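# Jog three axes home using the teach pendant

## Task

Use the teach pendant to jog all three axes, one by one, until each sits at its home mark.

## Robot and tools

Robot: two arms, left_arm and right_arm, each ending in a five-finger hand (the left hand mirrors the right). A camera stand sits on the floor behind them. Two reference pages come with the task; show_instructions displays them.

Frames. Scene frame: origin at table-top height, halfway between the nominal arm bases, +z up, +x out over the table, left_arm on the +y side (image left/right does not follow these names). Actual bases: left_arm at (+0.043, +0.409, 0) m, right_arm at (-0.048, -0.336, 0) m, both turned almost not at all about z. Hand positions, orientations (quat wxyz) and velocities in results are in each arm's own base frame. Fixed cameras and the table use the scene frame. Commanded offsets are along the current Hand target's own axes. Hand point: 0.05 m in front of the palm, 0.15 m from the wrist flange. Its +z runs along straight fingers, +y out of the palm, +x across the palm away from the thumb on the right hand and toward the thumb on the left. Fingers extend 0.06-0.07 m past the point and lie 0.06 m behind it along -y. A bracket on the little-finger side of the wrist sticks out and can strike things. With fingers level, the wrist may hang lower than the hand and reach the table first.

Row layout (28 numbers, each in [-1, 1], both arms always present): left_arm dx, dy, dz, rx, ry, rz; then six hand places for the left hand; then left force_limit, speed; then the same 14 for right_arm. Pose numbers are offsets, not poses: 1.0 equals 0.6 m or 180 degrees, and rx, ry, rz form one rotation vector. They count from the Hand target as it stood when the action (or move) began; every row in an action counts from that same start, so resending an offset moves further. All six at 0 re-requests the current Hand target. The controller keeps the commanded orientation within 32 degrees of the measured one.

Hand places: write grasp numbers a, b, c (each -1 to +1) in the first three places and exactly 0 in the other three, or the row is refused. All zero is a fully open hand. a curls index and middle and bends the thumb; b curls ring and little; c swings the thumb in front of the palm. To keep a hand unchanged or hold a grip, repeat its last a, b, c and its two settings. force_limit maps -1..+1 to about 0..10 N at the fingertip (0..15 N for the two thumb motors); speed rises from near zero at -1 to full at +0.48 and stays full above that. For gentle closing use speed -0.94 or lower.

Tools.
execute_actions(actions, cameras): actions is a list of actions; each action is a table of up to 15 rows, one row per 1/30 s step; a short table repeats its last row to fill 15 steps. An empty list returns state and all cameras. cameras: names, ["all"] or [].
move(target, speed, blend, stop_force, zero, blocking, cameras): target is one 28-number row or up to 15 rows, every row an offset from the same starting Hand targets. Paths are straight; speed in m/s, 0.002 to 3.6, default 0.25 (turns up to twice that in rad/s); one value or one per target. blend, in m, rounds corners of a list. stop_force, 3 to 120 N, ends an arm's path when its wrist sensor feels that much push against the motion; do not rely on it while turning the hand, and leave it out when backing off a contact. zero (default true) rezeroes before the move. blocking=false returns after about 0.5 s while motion continues (not allowed with stop_force). Moves last 0.5 to 10 s and do not avoid obstacles or the other arm; avoid paths close to an arm's own base.
wait(seconds 0-10, cameras): lets time pass holding commands.
stop(cameras): brakes a running move.
zoom_image(camera, region [x0, y0, x1, y1] pixels, at most 504 each way): enlarges part of the newest image of cam_head_left, cam_head_right, cam_high, cam_low, cam_left_wrist or cam_right_wrist (all 672x504).
zero_wrist_force(arm): rezeroes that arm's wrist sensor.
finished_scene(scene=1): ends the scene for good; the pendant axes must stay at home afterwards.

Results: Hand target (the last commanded, clipped pose; next offsets start from it), end_effector_position/quat/velocities, joint positions and torques, hand_measured, hand_stopped_by (moving, target, force, stalled, fault), hand_load_n (positive pushes a finger open), Wrist force and torque along the flange axes plus the peak since the last shown reading. A move adds a move: line ending in done, off_target, moving, held or fault, with limits=paced (pose clipped) or limits=held (steps withheld). The hand often rests short of its target; send the shortfall as a new offset.

Cautions: the arms are stiff, so aiming even slightly past a firm surface can trigger a fault. A contact force near 150 N or joint torque at its limit (130 N m big joints, 24.3 N m wrist joints) stops the arm for 10 s. Press buttons slowly and lightly, ideally with stop_force. Keep the arms from touching each other; the clearance check may not prevent it. Do not knock anything off the table or drop it. Avoid long stretched holds; motors overheat (warning at 70 °C, braking at 85 °C).

Each tool is called after "Emit:" as name(argument=value, ...) on one line, values as JSON.

Reference images:

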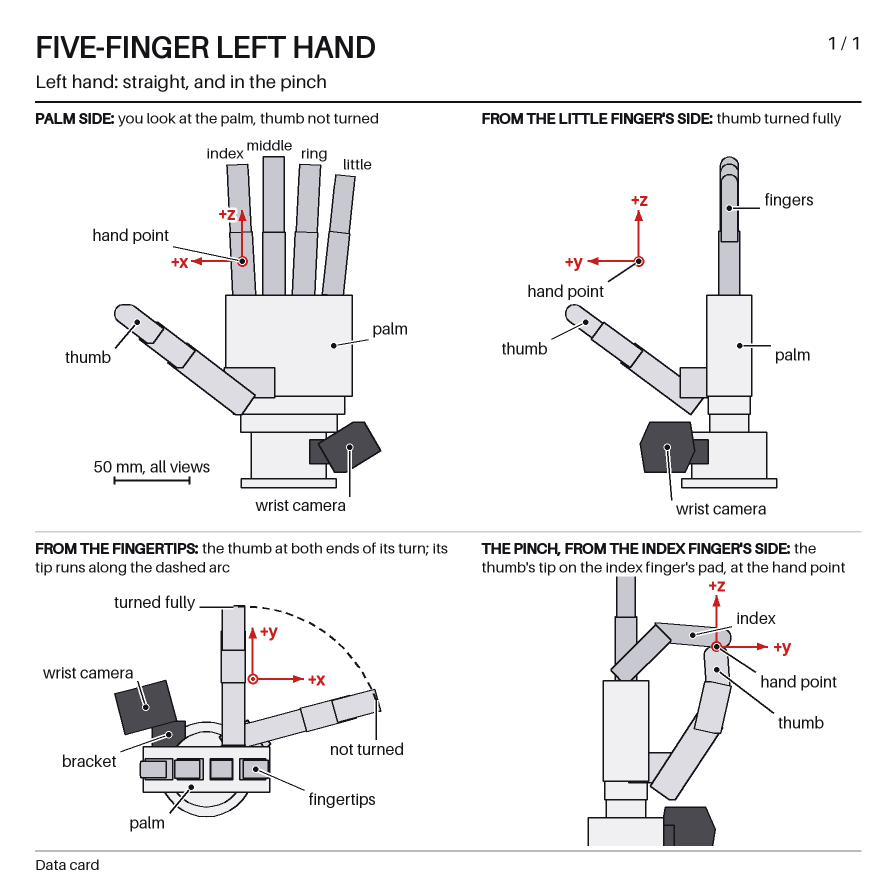

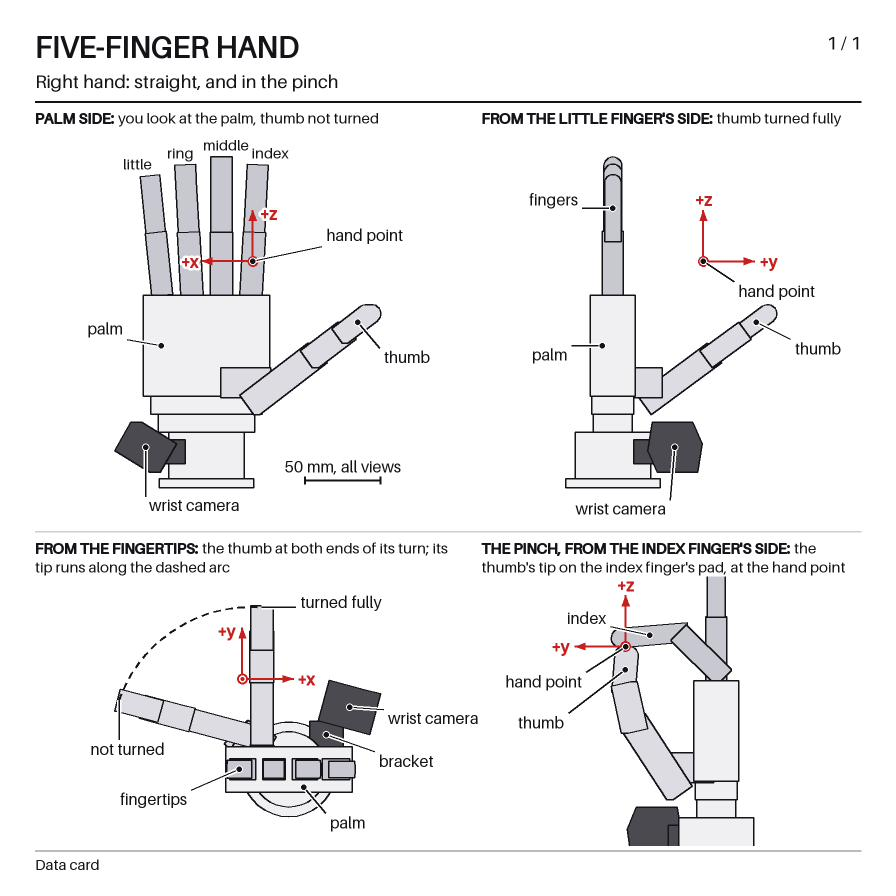

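## Session

Emit:
execute_actions(actions=[])

Scene clock: 0.00 s.
left_arm: end_effector_position=(+0.7818, -0.2852, +0.2249) hand_measured=(-1.000, -1.000, -1.000, -1.000, -1.000, -1.000) hand_load_n=(+0.0, +0.0, +0.0, +0.0, -0.5, +0.0) hand_stopped_by=(target, target, target, target, target, target) hand_force_limit=0.00 hand_speed=-0.80 end_effector_quat_wxyz=(+0.092, +0.968, +0.075, +0.219) | right_arm: end_effector_position=(+0.7002, -0.0582, +0.1664) hand_measured=(-1.000, -1.000, -1.000, -1.000, -1.000, -1.000) hand_load_n=(+0.0, +0.0, -0.5, +0.0, +0.0, +0.0) hand_stopped_by=(target, target, target, target, target, target) hand_force_limit=0.00 hand_speed=-0.80 end_effector_quat_wxyz=(+0.002, +0.508, +0.861, +0.021)
Joint positions: left_arm=[3.045 -2.575 -0.372 1.845 -1.468 1.294] | right_arm=[-0.323 -0.705 0.76 1.501 1.53 -0.827]
Joint velocities: within noise
Joint torques (N m): no reading
Wrist force (N): no reading
Wrist torque (N m): no reading
Wrist force, peak (N): no reading
Hand target: left_arm +0.7818, -0.2852, +0.2249; +0.092, +0.968, +0.075, +0.219 | right_arm +0.7002, -0.0582, +0.1664; +0.002, +0.508, +0.861, +0.021

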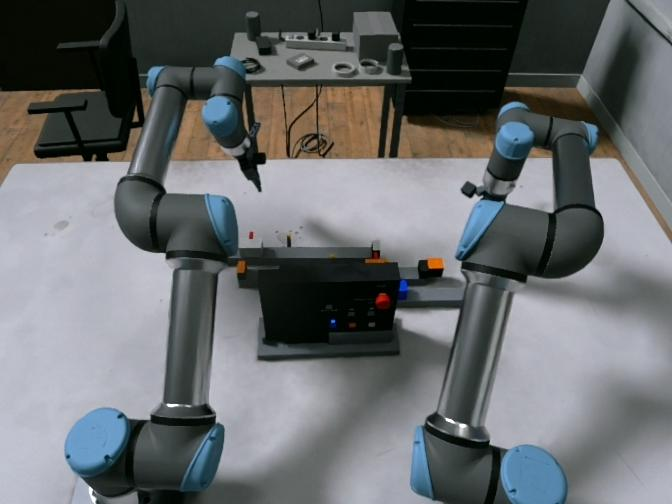

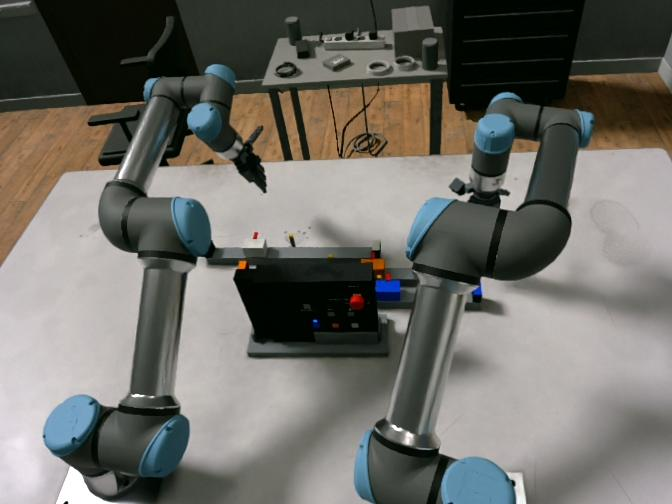

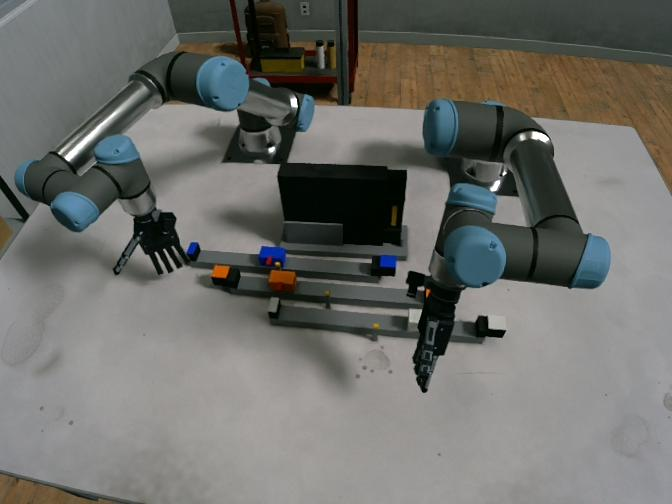

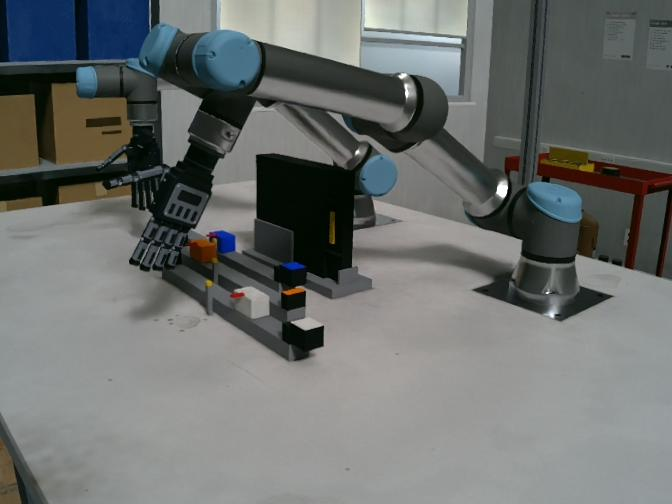

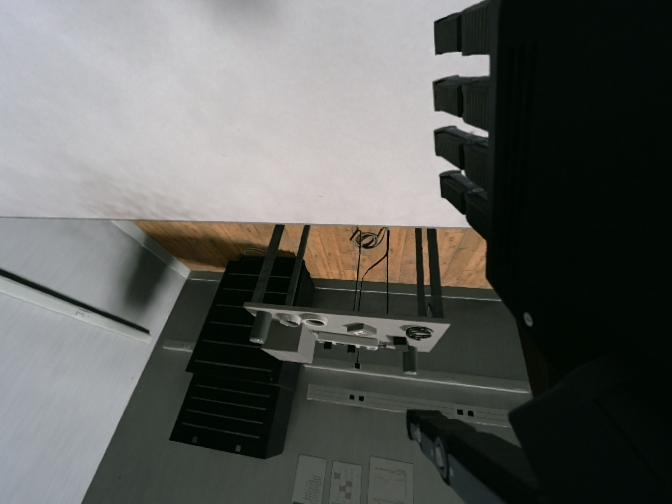

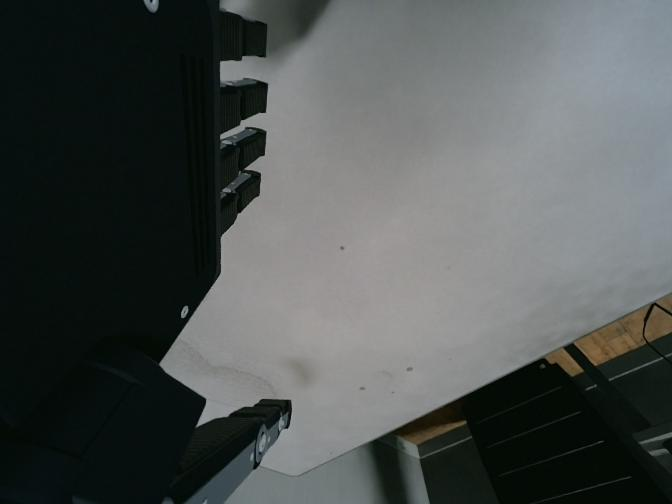

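Emit:
zoom_image(camera="cam_head_left", region=[225, 220, 475, 370])

Emit:
zoom_image(camera="cam_head_right", region=[200, 220, 500, 370])

Emit:
zoom_image(camera="cam_high", region=[180, 140, 520, 360])

Emit:
zoom_image(camera="cam_low", region=[130, 140, 390, 370])

Scaled by 2.016.

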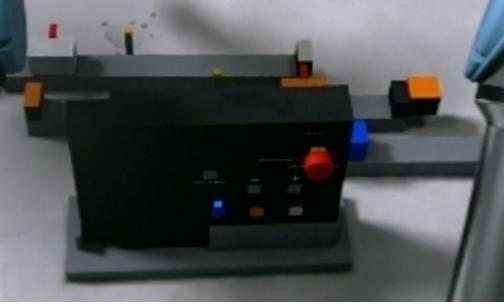

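Scaled by 1.680.

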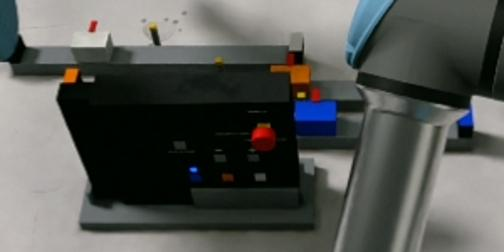

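Scaled by 1.482.

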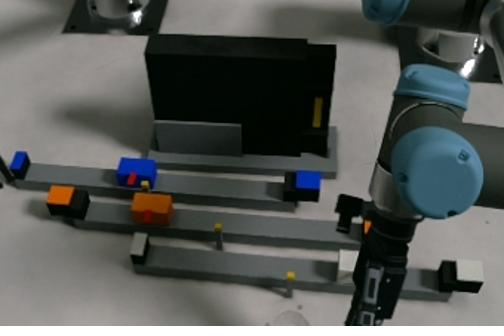

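Scaled by 1.938.

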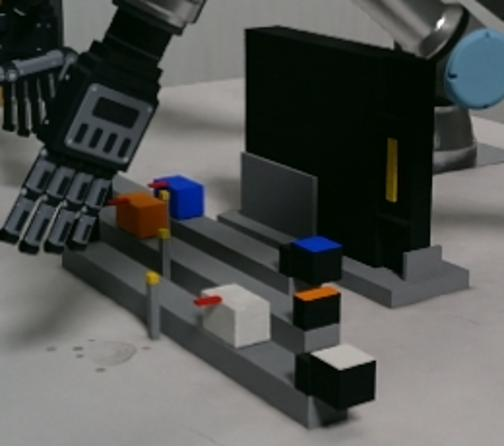

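Emit:
zoom_image(camera="cam_head_left", region=[300, 280, 420, 360])

Emit:
zoom_image(camera="cam_head_right", region=[290, 270, 410, 350])

Scaled by 4.200.

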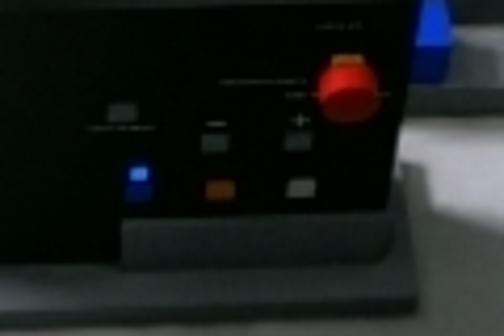

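Scaled by 4.200.

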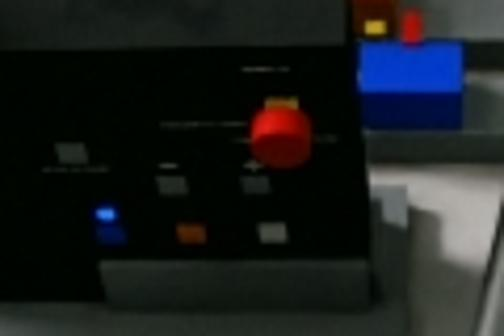

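Emit:
move(target=[[0,0,0,0,0,0,0,0,0,0,0,0,0,-0.8,0.0863,-0.1335,-0.3272,0,0,0,0,0,0,0,0,0,0,-0.8],[0,0,0,0,0,0,0,0,0,0,0,0,0,-0.8,0.4275,-0.4228,-0.399,-0.044,-0.075,-0.165,0,0,0,0,0,0,0,-0.8],[0,0,0,0,0,0,0,0,0,0,0,0,0,-0.8,0.9272,-0.402,-0.3225,-0.0886,-0.1504,-0.3307,0,0,0,0,0,0,0,-0.8]], blend=[0.05, 0.05, 0], cameras=["all"])

Scene clock: 18.93 s.
left_arm: end_effector_position=(+0.7818, -0.2852, +0.2249) hand_measured=(-1.000, -1.000, -1.000, -1.000, -1.000, -1.000) hand_load_n=(+0.0, -0.5, +0.0, +0.0, +0.0, +0.5) hand_stopped_by=(target, target, target, target, target, target) hand_force_limit=0.00 hand_speed=-0.80 end_effector_quat_wxyz=(+0.092, +0.968, +0.075, +0.219) | right_arm: end_effector_position=(+0.2150, +0.3055, +0.3600) hand_measured=(-1.000, -1.000, -1.000, -1.000, -1.000, -1.000) hand_load_n=(+0.0, -0.5, +0.0, +0.0, +0.0, +0.0) hand_stopped_by=(target, target, target, target, target, target) hand_force_limit=0.00 hand_speed=-0.80 end_effector_quat_wxyz=(+0.271, +0.005, +0.962, +0.016)
Joint positions: left_arm=[3.045 -2.575 -0.372 1.845 -1.468 1.294] | right_arm=[0.759 -1.796 1.743 1.186 1.916 -0.878]
Joint torques (N m): left_arm=[1.31 59.23 20.62 -1.35 0.25 0.33] | right_arm=[6.59 -4.94 -9.82 0.47 1.18 1.32]
Wrist force (N): left_arm=[0.1 -0.1 0.1] | right_arm=[-0.1 -0.4 -0.6]
Wrist torque (N m): left_arm=[-0.02 -0.01 0.01] | right_arm=[-0.02 0.02 -0.02]
Wrist force, peak (N): left_arm=[0.0 -0.4 -0.2] | right_arm=[-0.7 1.0 2.0]
Hand target: left_arm +0.7818, -0.2852, +0.2249; +0.092, +0.968, +0.075, +0.219 | right_arm +0.2150, +0.3055, +0.3600; +0.271, +0.005, +0.962, +0.016
Off the commanded pose: left_arm 0.000 m, 0 deg | right_arm 0.000 m, 0 deg.
move: done

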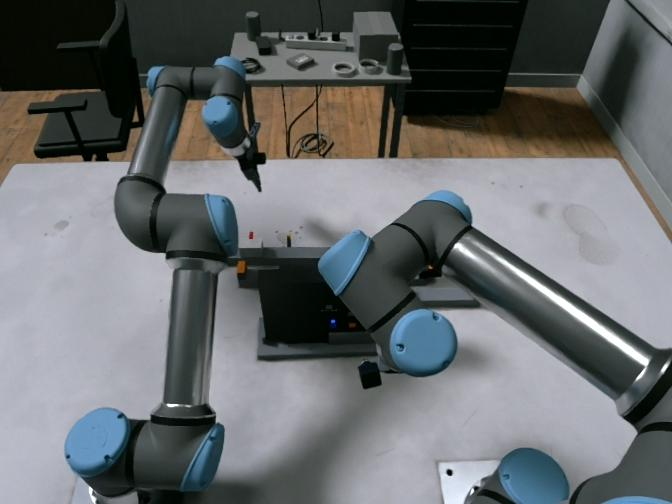

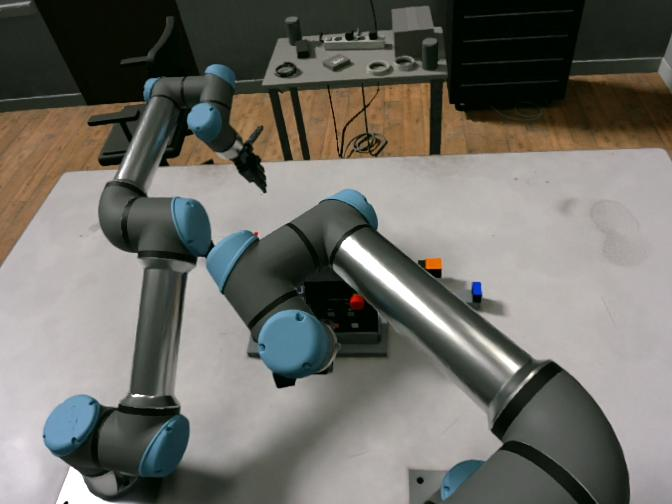

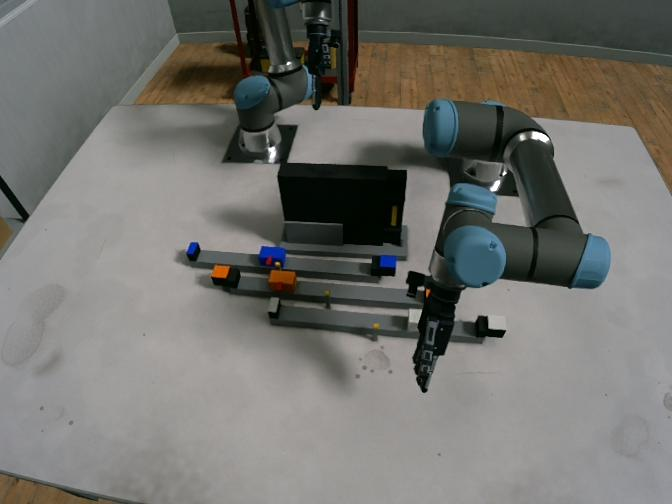

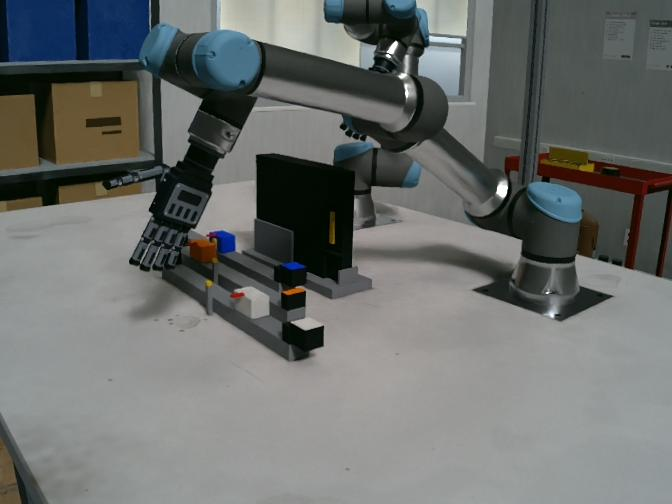

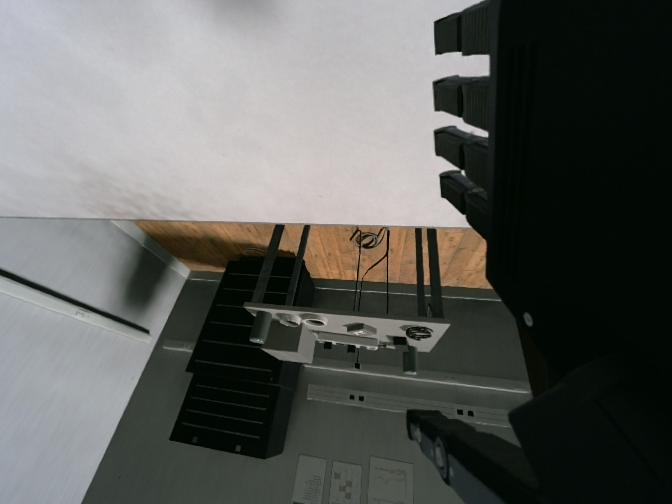

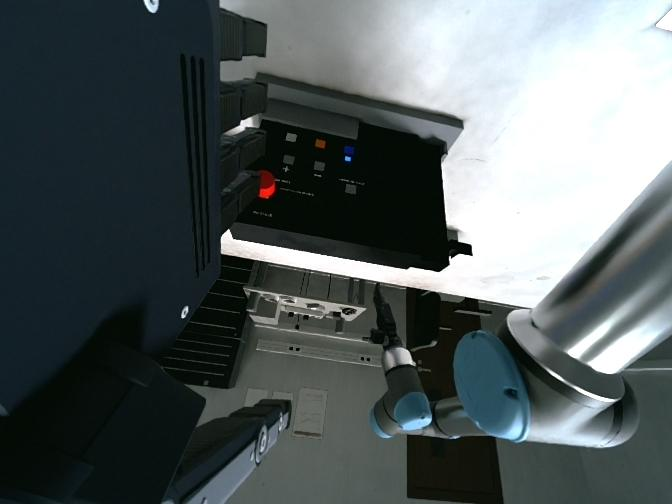

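Emit:
zoom_image(camera="cam_right_wrist", region=[220, 60, 480, 280])

Emit:
zoom_image(camera="cam_right_wrist", region=[260, 120, 380, 220])

Scaled by 1.938.

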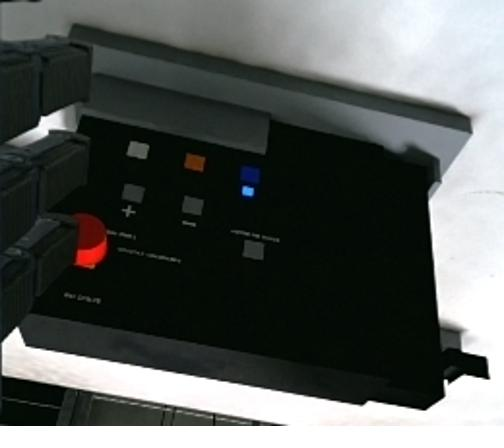

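Scaled by 4.200.

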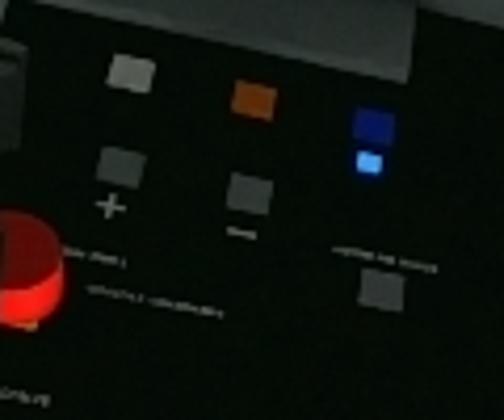

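Emit:
move(target=[0,0,0,0,0,0,0,0,0,0,0,0,0,-0.8,0.0117,-0.0583,0.2833,0,0,0,0,0,0,0,0,0,0,-0.8], cameras=["cam_right_wrist", "cam_high"])

Emit:
zoom_image(camera="cam_right_wrist", region=[200, 20, 420, 240])

Scene clock: 22.77 s.
left_arm: end_effector_position=(+0.7818, -0.2852, +0.2249) hand_measured=(-1.000, -1.000, -1.000, -1.000, -1.000, -1.000) hand_load_n=(+0.0, +0.0, +0.0, +0.0, +0.0, +0.0) hand_stopped_by=(target, target, target, target, target, target) hand_force_limit=0.00 hand_speed=-0.80 end_effector_quat_wxyz=(+0.092, +0.968, +0.075, +0.219) | right_arm: end_effector_position=(+0.2977, +0.2756, +0.2103) hand_measured=(-1.000, -1.000, -1.000, -1.000, -1.000, -1.000) hand_load_n=(-0.5, -0.5, +0.0, +0.0, +0.0, +0.0) hand_stopped_by=(target, target, target, target, target, target) hand_force_limit=0.00 hand_speed=-0.80 end_effector_quat_wxyz=(+0.271, +0.005, +0.962, +0.016)
Joint positions: left_arm=[3.045 -2.575 -0.372 1.845 -1.468 1.294] | right_arm=[0.42 -1.739 2.067 0.722 1.759 -1.19]
Joint torques (N m): left_arm=[1.06 59.13 19.73 -1.3 0.23 0.14] | right_arm=[-6.72 -13.77 -12.39 0.09 1.47 -1.01]
Wrist force (N): left_arm=[-0.2 -0.1 0.0] | right_arm=[0.2 -0.4 -0.7]
Wrist torque (N m): left_arm=[-0.01 0.03 -0.01] | right_arm=[-0.05 -0.01 -0.16]
Wrist force, peak (N): left_arm=[-0.4 -0.2 -0.2] | right_arm=[0.2 -0.1 -2.8]
Hand target: left_arm +0.7818, -0.2852, +0.2249; +0.092, +0.968, +0.075, +0.219 | right_arm +0.2977, +0.2755, +0.2102; +0.271, +0.005, +0.962, +0.016
Off the commanded pose: left_arm 0.000 m, 0 deg | right_arm 0.000 m, 0 deg.
move: done
Images, in order (width x height): cam_high 672x504, cam_right_wrist 672x504.

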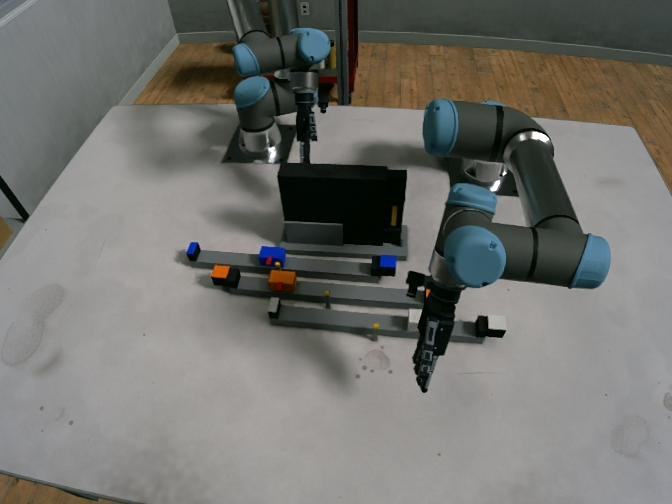

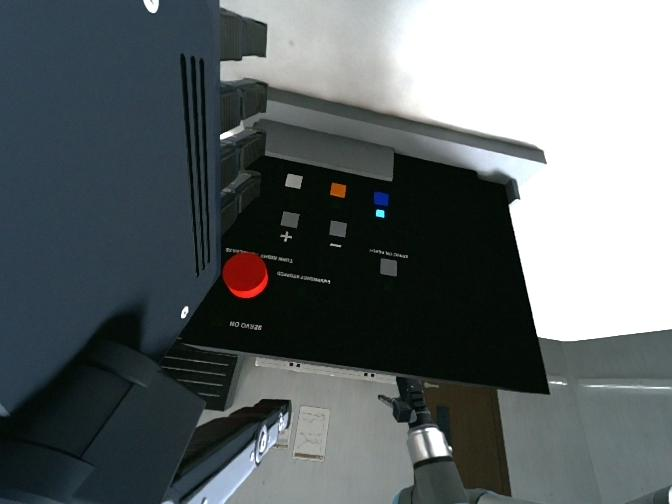

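Scaled by 2.291.

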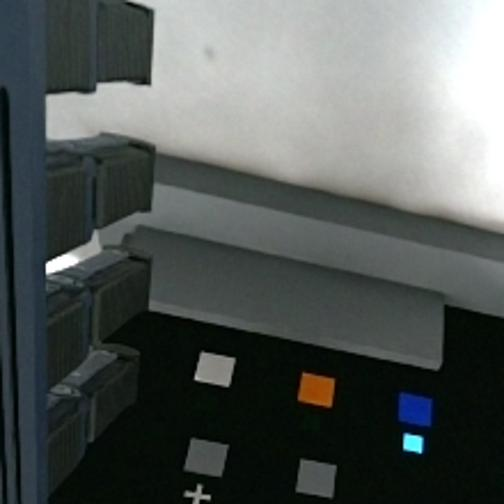

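Emit:
zoom_image(camera="cam_right_wrist", region=[220, 230, 420, 340])

Emit:
zoom_image(camera="cam_right_wrist", region=[220, 235, 340, 335])

Emit:
zoom_image(camera="cam_right_wrist", region=[340, 200, 440, 290])

Scaled by 2.520.

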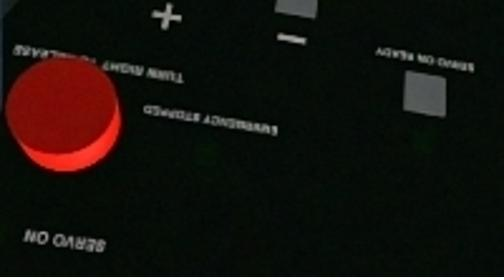

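Scaled by 4.200.

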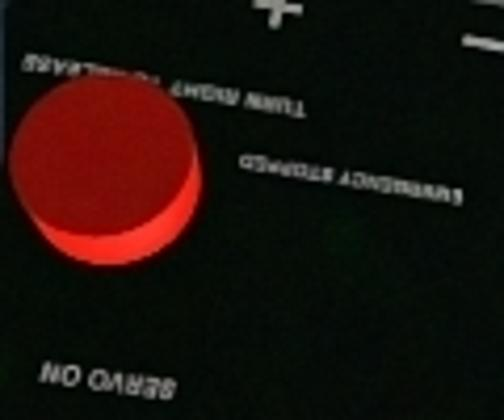

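Scaled by 5.040.

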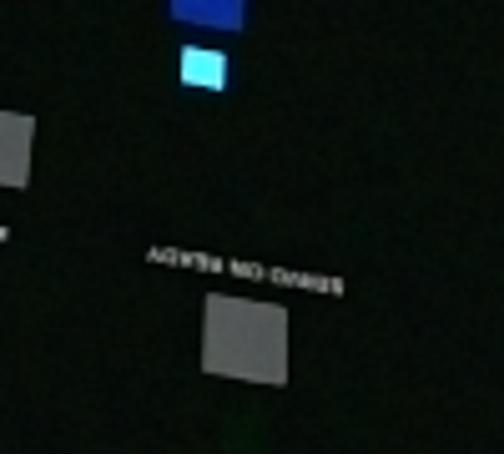

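Emit:
move(target=[[0.082,0.0422,-0.177,0,0,0,0,0,0,0,0,0,0,-0.8,0,0,0,0,0,0,0,0,0,0,0,0,0,-0.8],[-0.0912,-0.4202,-0.3393,-0.2961,-0.1524,0.6392,0,0,0,0,0,0,0,-0.8,0,0,0,0,0,0,0,0,0,0,0,0,0,-0.8]], blend=[0.05, 0], cameras=["all"])

Scene clock: 41.07 s.
left_arm: end_effector_position=(+0.6154, -0.0210, +0.3287) hand_measured=(-1.000, -1.000, -1.000, -1.000, -1.000, -1.000) hand_load_n=(-0.5, +0.0, +0.0, +0.0, +0.0, +0.0) hand_stopped_by=(target, target, target, target, target, target) hand_force_limit=0.00 hand_speed=-0.80 end_effector_quat_wxyz=(-0.014, -0.549, +0.796, -0.256) | right_arm: end_effector_position=(+0.2977, +0.2755, +0.2102) hand_measured=(-1.000, -1.000, -1.000, -1.000, -1.000, -1.000) hand_load_n=(+0.0, +0.0, +0.0, +0.0, +0.0, +0.0) hand_stopped_by=(target, target, target, target, target, target) hand_force_limit=0.00 hand_speed=-0.80 end_effector_quat_wxyz=(+0.271, +0.005, +0.962, +0.016)
Joint positions: left_arm=[3.511 -2.602 -0.035 1.169 -1.062 3.846] | right_arm=[0.42 -1.739 2.067 0.722 1.759 -1.19]
Joint torques (N m): left_arm=[-1.61 64.91 9.35 -1.26 -0.1 2.78] | right_arm=[-5.14 -5.14 -10.21 0.3 -1.88 -1.67]
Wrist force (N): left_arm=[0.4 0.1 -0.8] | right_arm=[-0.6 -0.2 -1.1]
Wrist torque (N m): left_arm=[0.10 -0.06 -0.16] | right_arm=[0.00 0.13 -0.17]
Wrist force, peak (N): left_arm=[-0.8 -0.6 1.7] | right_arm=[-0.6 -0.2 -1.1]
Hand target: left_arm +0.6173, -0.0208, +0.3298; -0.197, -0.498, +0.843, -0.058 | right_arm +0.2977, +0.2755, +0.2102; +0.271, +0.005, +0.962, +0.016
Off the commanded pose: left_arm 0.002 m, 40 deg; orientation clipped | right_arm 0.000 m, 0 deg.
elbow stopped short (left arm): the move would have taken joint 3 (elbow) straighter than the controller allows.
move: off_target (left_arm); limits=paced

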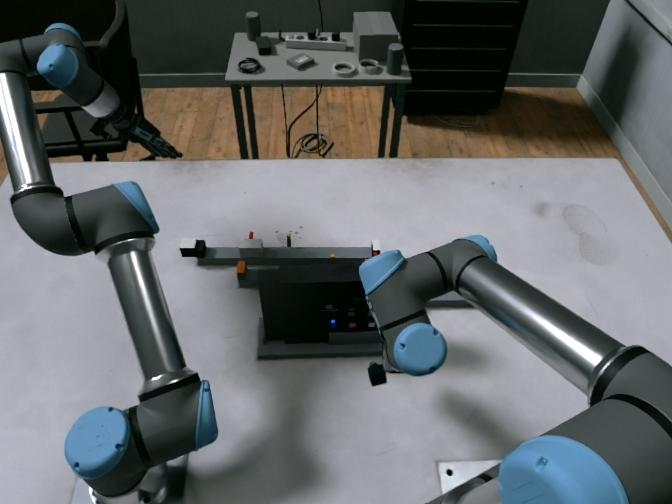

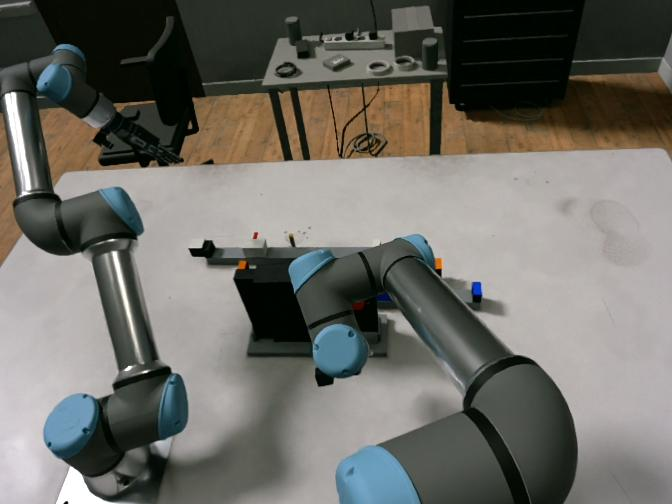

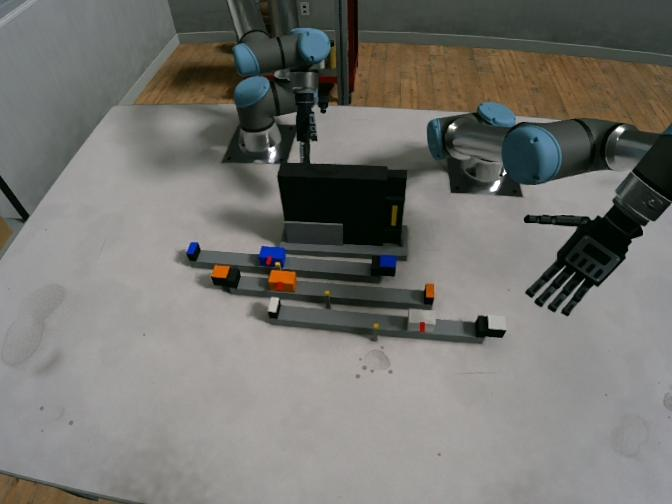

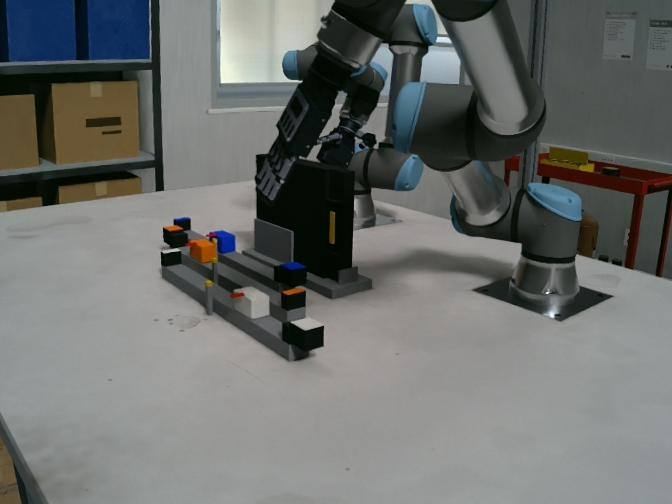

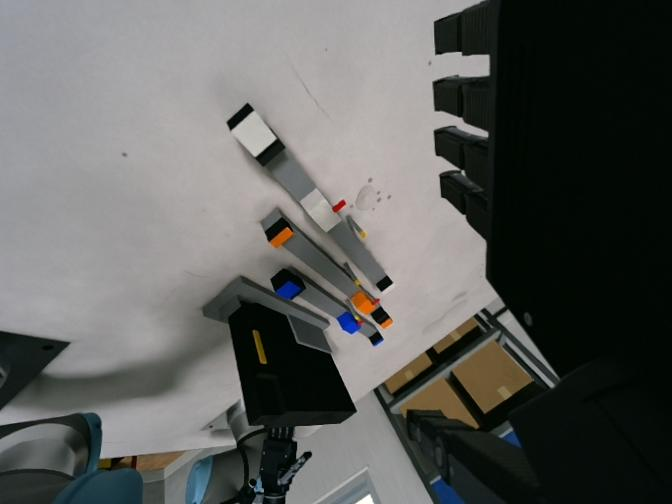

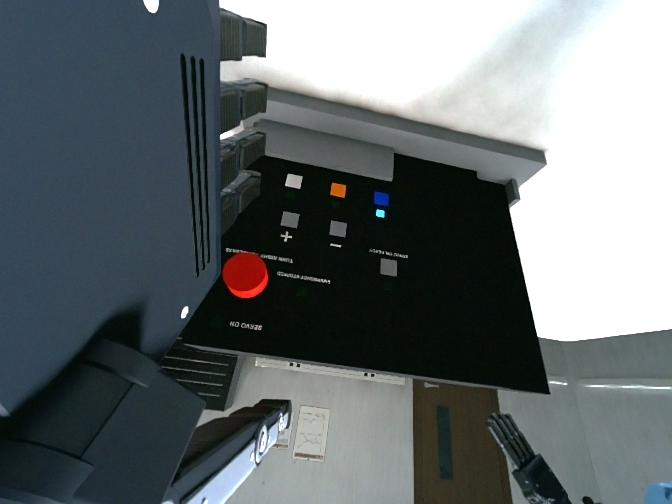

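Emit:
zoom_image(camera="cam_left_wrist", region=[180, 180, 400, 440])

Emit:
zoom_image(camera="cam_high", region=[180, 140, 520, 360])

Emit:
zoom_image(camera="cam_low", region=[150, 140, 390, 370])

Emit:
zoom_image(camera="cam_left_wrist", region=[220, 90, 420, 350])

Scaled by 1.938.

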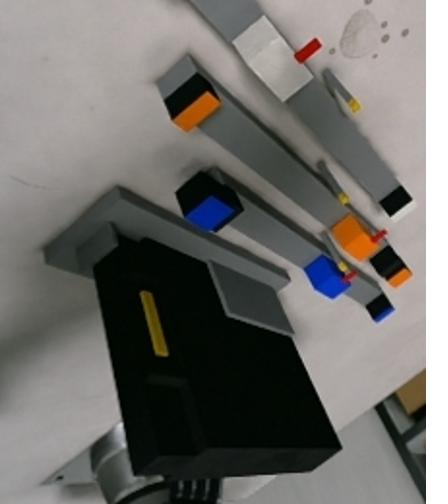

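Scaled by 1.482.

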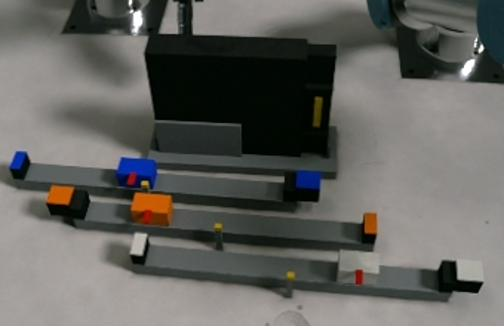

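Scaled by 2.100.

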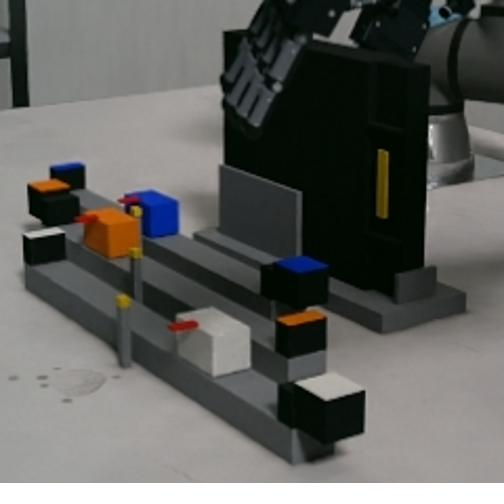

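Scaled by 1.938.

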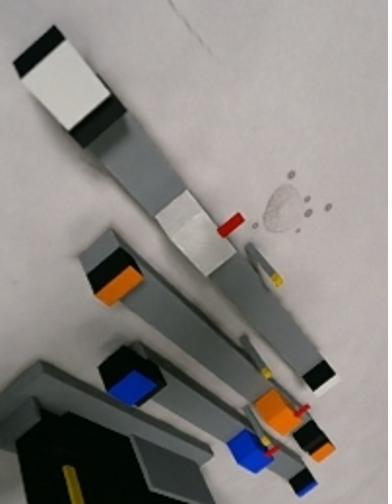

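Emit:
move(target=[0.1685,0.145,0.2688,-0.0075,0.1185,0.0671,0,0,0,0,0,0,0,-0.8,0,0,0,0,0,0,0,0,0,0,0,0,0,-0.8], speed=0.2, cameras=["cam_left_wrist", "cam_high", "cam_head_left"])

Scene clock: 57.73 s.
left_arm: end_effector_position=(+0.4550, -0.1072, +0.2298) hand_measured=(-1.000, -1.000, -1.000, -1.000, -1.000, -1.000) hand_load_n=(+0.0, +0.0, +0.0, +0.0, +0.0, +0.0) hand_stopped_by=(target, target, target, target, target, target) hand_force_limit=0.00 hand_speed=-0.80 end_effector_quat_wxyz=(-0.347, -0.385, +0.840, -0.159) | right_arm: end_effector_position=(+0.2977, +0.2755, +0.2102) hand_measured=(-1.000, -1.000, -1.000, -1.000, -1.000, -1.000) hand_load_n=(+0.0, +0.0, +0.0, +0.0, +0.0, +0.0) hand_stopped_by=(target, target, target, target, target, target) hand_force_limit=0.00 hand_speed=-0.80 end_effector_quat_wxyz=(+0.271, +0.005, +0.962, +0.016)
Joint positions: left_arm=[3.361 -2.424 -1.026 1.204 -1.135 4.227] | right_arm=[0.42 -1.739 2.067 0.722 1.759 -1.19]
Joint torques (N m): left_arm=[3.67 65.54 15.6 -1.38 2.19 -1.92] | right_arm=[-4.94 -6.77 -9.35 0.3 -2.03 -1.61]
Wrist force (N): left_arm=[-0.1 -0.1 -0.3] | right_arm=[-0.1 -0.1 -0.8]
Wrist torque (N m): left_arm=[-0.01 0.02 0.06] | right_arm=[0.00 0.03 -0.14]
Wrist force, peak (N): left_arm=[0.1 0.1 -1.6] | right_arm=[0.1 -0.3 -1.3]
Hand target: left_arm +0.4550, -0.1072, +0.2299; -0.347, -0.385, +0.840, -0.159 | right_arm +0.2977, +0.2755, +0.2102; +0.271, +0.005, +0.962, +0.016
Off the commanded pose: left_arm 0.000 m, 0 deg | right_arm 0.000 m, 0 deg.
move: done
Images, in order (width x height): cam_head_left 672x504, cam_high 672x504, cam_left_wrist 672x504.

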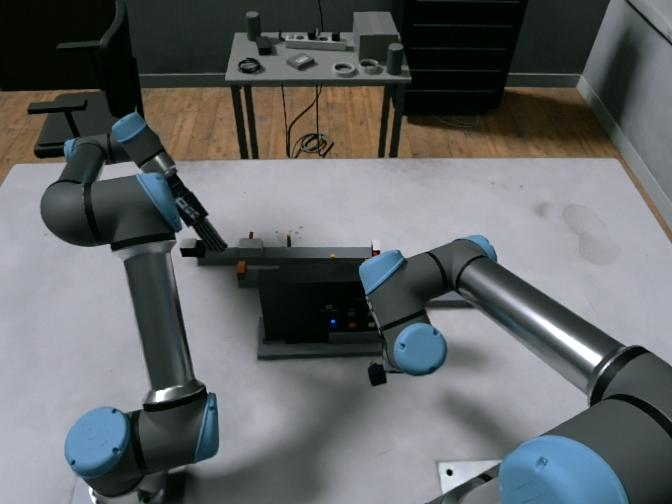

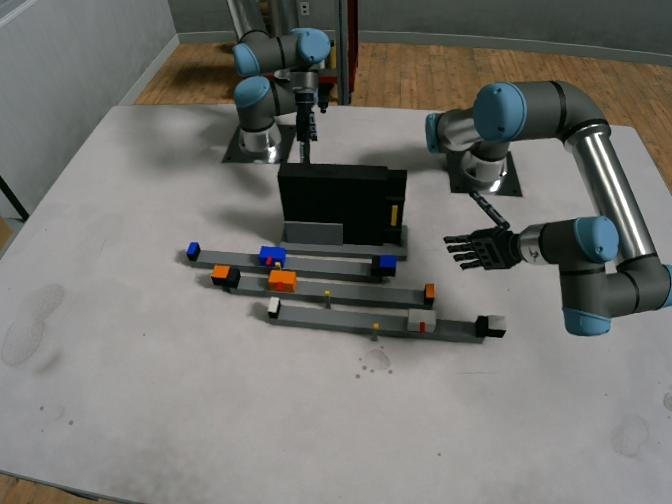

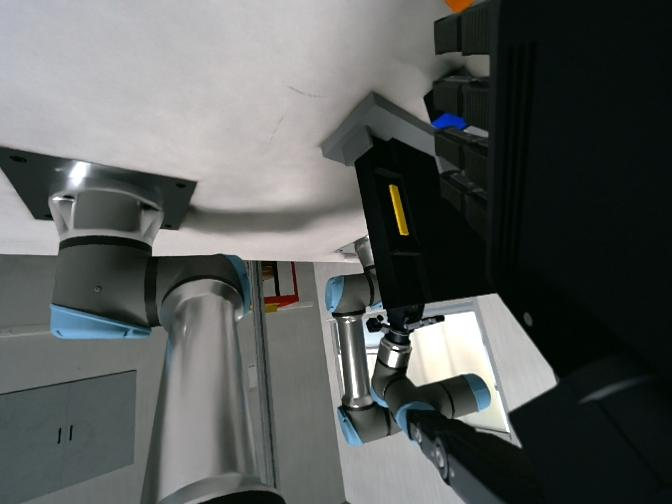

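Emit:
zoom_image(camera="cam_left_wrist", region=[300, 80, 520, 320])

Emit:
zoom_image(camera="cam_left_wrist", region=[340, 120, 460, 260])

Scaled by 2.100.

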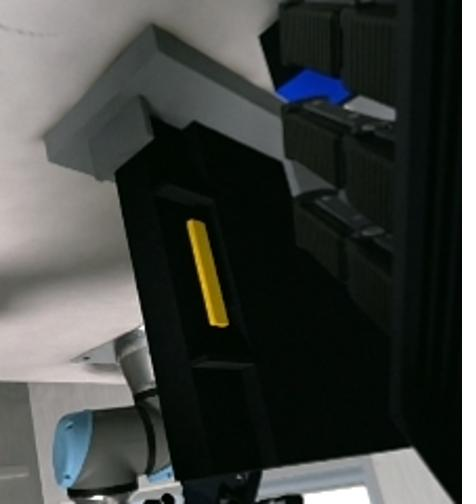

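Scaled by 3.600.

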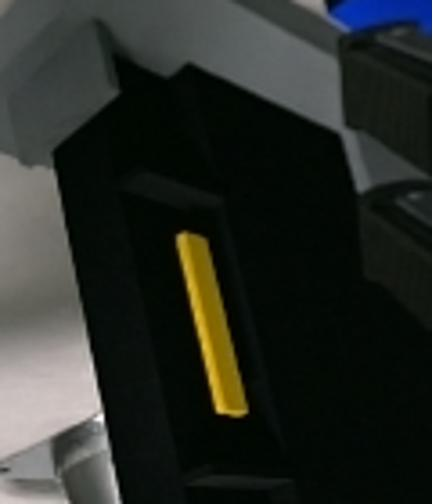

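Emit:
move(target=[0,0,0,0,0,0,0,0,1,0,0,0,0,0,0,0,0,0,0,0,0,0,0,0,0,0,0,-0.8], cameras=["cam_left_wrist"])

Scene clock: 64.73 s.
left_arm: end_effector_position=(+0.4550, -0.1072, +0.2299) hand_measured=(+1.000, -0.650, -1.000, -1.000, -1.000, -1.000) hand_load_n=(+0.0, +0.0, +0.0, +0.0, +0.0, +0.0) hand_stopped_by=(target, target, target, target, target, target) hand_force_limit=0.00 hand_speed=0.00 end_effector_quat_wxyz=(-0.347, -0.385, +0.840, -0.159) | right_arm: end_effector_position=(+0.2977, +0.2755, +0.2102) hand_measured=(-1.000, -1.000, -1.000, -1.000, -1.000, -1.000) hand_load_n=(+0.0, +0.0, +0.5, +0.0, +0.0, +0.0) hand_stopped_by=(target, target, target, target, target, target) hand_force_limit=0.00 hand_speed=-0.80 end_effector_quat_wxyz=(+0.271, +0.005, +0.962, +0.016)
Joint positions: left_arm=[3.361 -2.424 -1.026 1.204 -1.135 4.227] | right_arm=[0.42 -1.739 2.067 0.722 1.759 -1.19]
Joint torques (N m): left_arm=[8.07 64.7 11.26 -3.41 1.84 2.36] | right_arm=[-4.54 -9.74 -9.56 0.29 -1.56 -1.37]
Wrist force (N): left_arm=[0.0 -0.1 -0.5] | right_arm=[-0.3 -0.1 -0.9]
Wrist torque (N m): left_arm=[0.00 0.00 0.07] | right_arm=[0.00 0.07 -0.15]
Wrist force, peak (N): left_arm=[-0.5 -0.4 -0.7] | right_arm=[-0.5 -0.1 -1.2]
Hand target: left_arm +0.4550, -0.1072, +0.2299; -0.347, -0.385, +0.840, -0.159 | right_arm +0.2977, +0.2755, +0.2102; +0.271, +0.005, +0.962, +0.016
Off the commanded pose: left_arm 0.000 m, 0 deg | right_arm 0.000 m, 0 deg.
move: done
Images, in order (width x height): cam_left_wrist 672x504.

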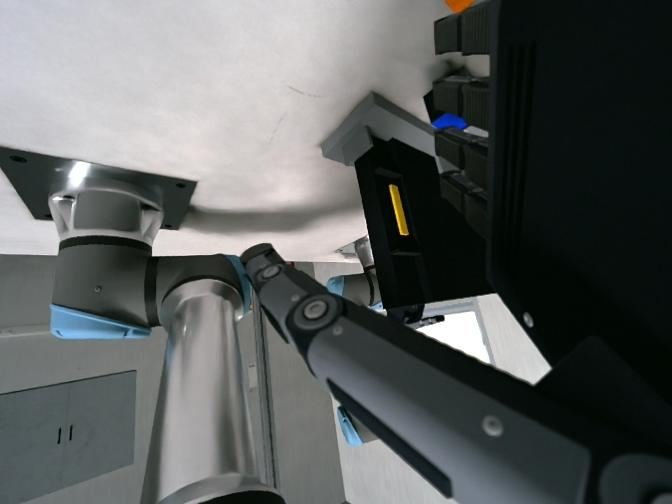

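Emit:
move(target=[0.0958,-0.0318,0.1427,0,0,0,0,0,1,0,0,0,0,0,0,0,0,0,0,0,0,0,0,0,0,0,0,-0.8], speed=0.15, cameras=["cam_left_wrist", "cam_high"])

Emit:
zoom_image(camera="cam_left_wrist", region=[340, 60, 560, 300])

Scene clock: 66.63 s.
left_arm: end_effector_position=(+0.4034, -0.1963, +0.2100) hand_measured=(+1.000, -0.650, -1.000, -1.000, -1.000, -1.000) hand_load_n=(+0.0, +0.0, +0.0, +0.0, +0.0, +0.0) hand_stopped_by=(target, target, target, target, target, target) hand_force_limit=0.00 hand_speed=0.00 end_effector_quat_wxyz=(-0.347, -0.385, +0.840, -0.159) | right_arm: end_effector_position=(+0.2977, +0.2755, +0.2102) hand_measured=(-1.000, -1.000, -1.000, -1.000, -1.000, -1.000) hand_load_n=(+0.0, -0.5, -0.5, +0.0, +0.0, +0.0) hand_stopped_by=(target, target, target, target, target, target) hand_force_limit=0.00 hand_speed=-0.80 end_effector_quat_wxyz=(+0.271, +0.005, +0.962, +0.016)
Joint positions: left_arm=[3.225 -2.333 -1.235 1.378 -1.053 4.105] | right_arm=[0.42 -1.739 2.067 0.722 1.759 -1.19]
Joint torques (N m): left_arm=[-1.28 36.63 18.7 -2.16 -0.65 2.13] | right_arm=[-2.85 -10.99 -8.6 0.39 -1.86 -1.38]
Wrist force (N): left_arm=[0.1 -0.3 -0.6] | right_arm=[0.1 -0.2 -0.7]
Wrist torque (N m): left_arm=[-0.02 -0.01 -0.05] | right_arm=[-0.02 0.01 -0.13]
Wrist force, peak (N): left_arm=[-0.8 0.1 -1.6] | right_arm=[0.0 -0.2 -1.2]
Hand target: left_arm +0.4034, -0.1963, +0.2099; -0.347, -0.385, +0.840, -0.159 | right_arm +0.2977, +0.2755, +0.2102; +0.271, +0.005, +0.962, +0.016
Off the commanded pose: left_arm 0.000 m, 0 deg | right_arm 0.000 m, 0 deg.
move: done
Images, in order (width x height): cam_high 672x504, cam_left_wrist 672x504.

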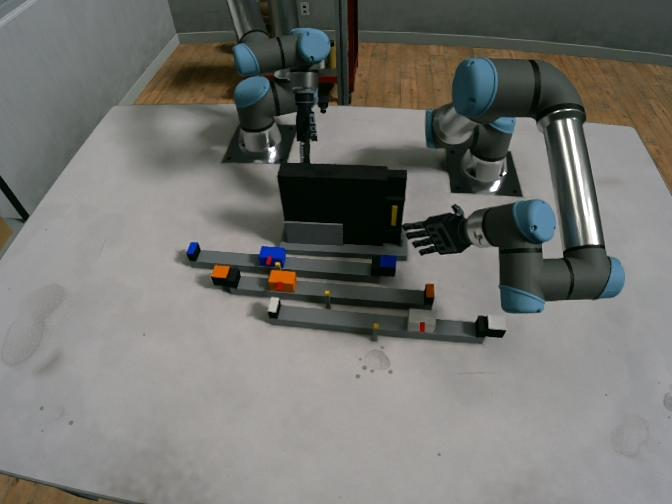

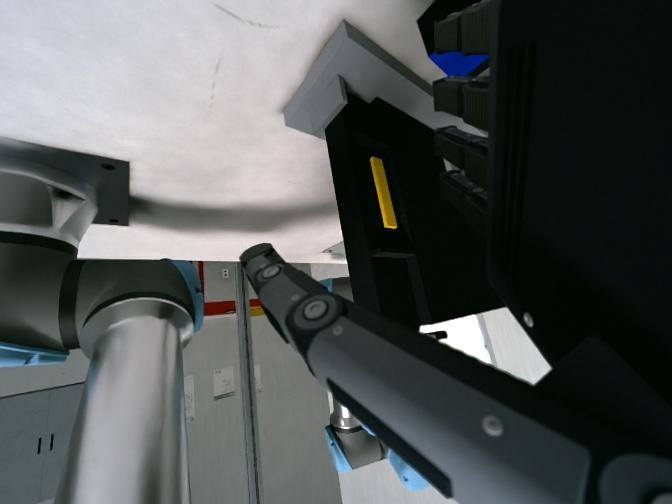

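Scaled by 2.100.

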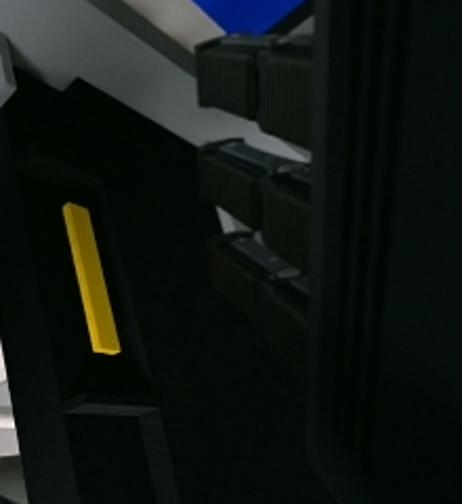

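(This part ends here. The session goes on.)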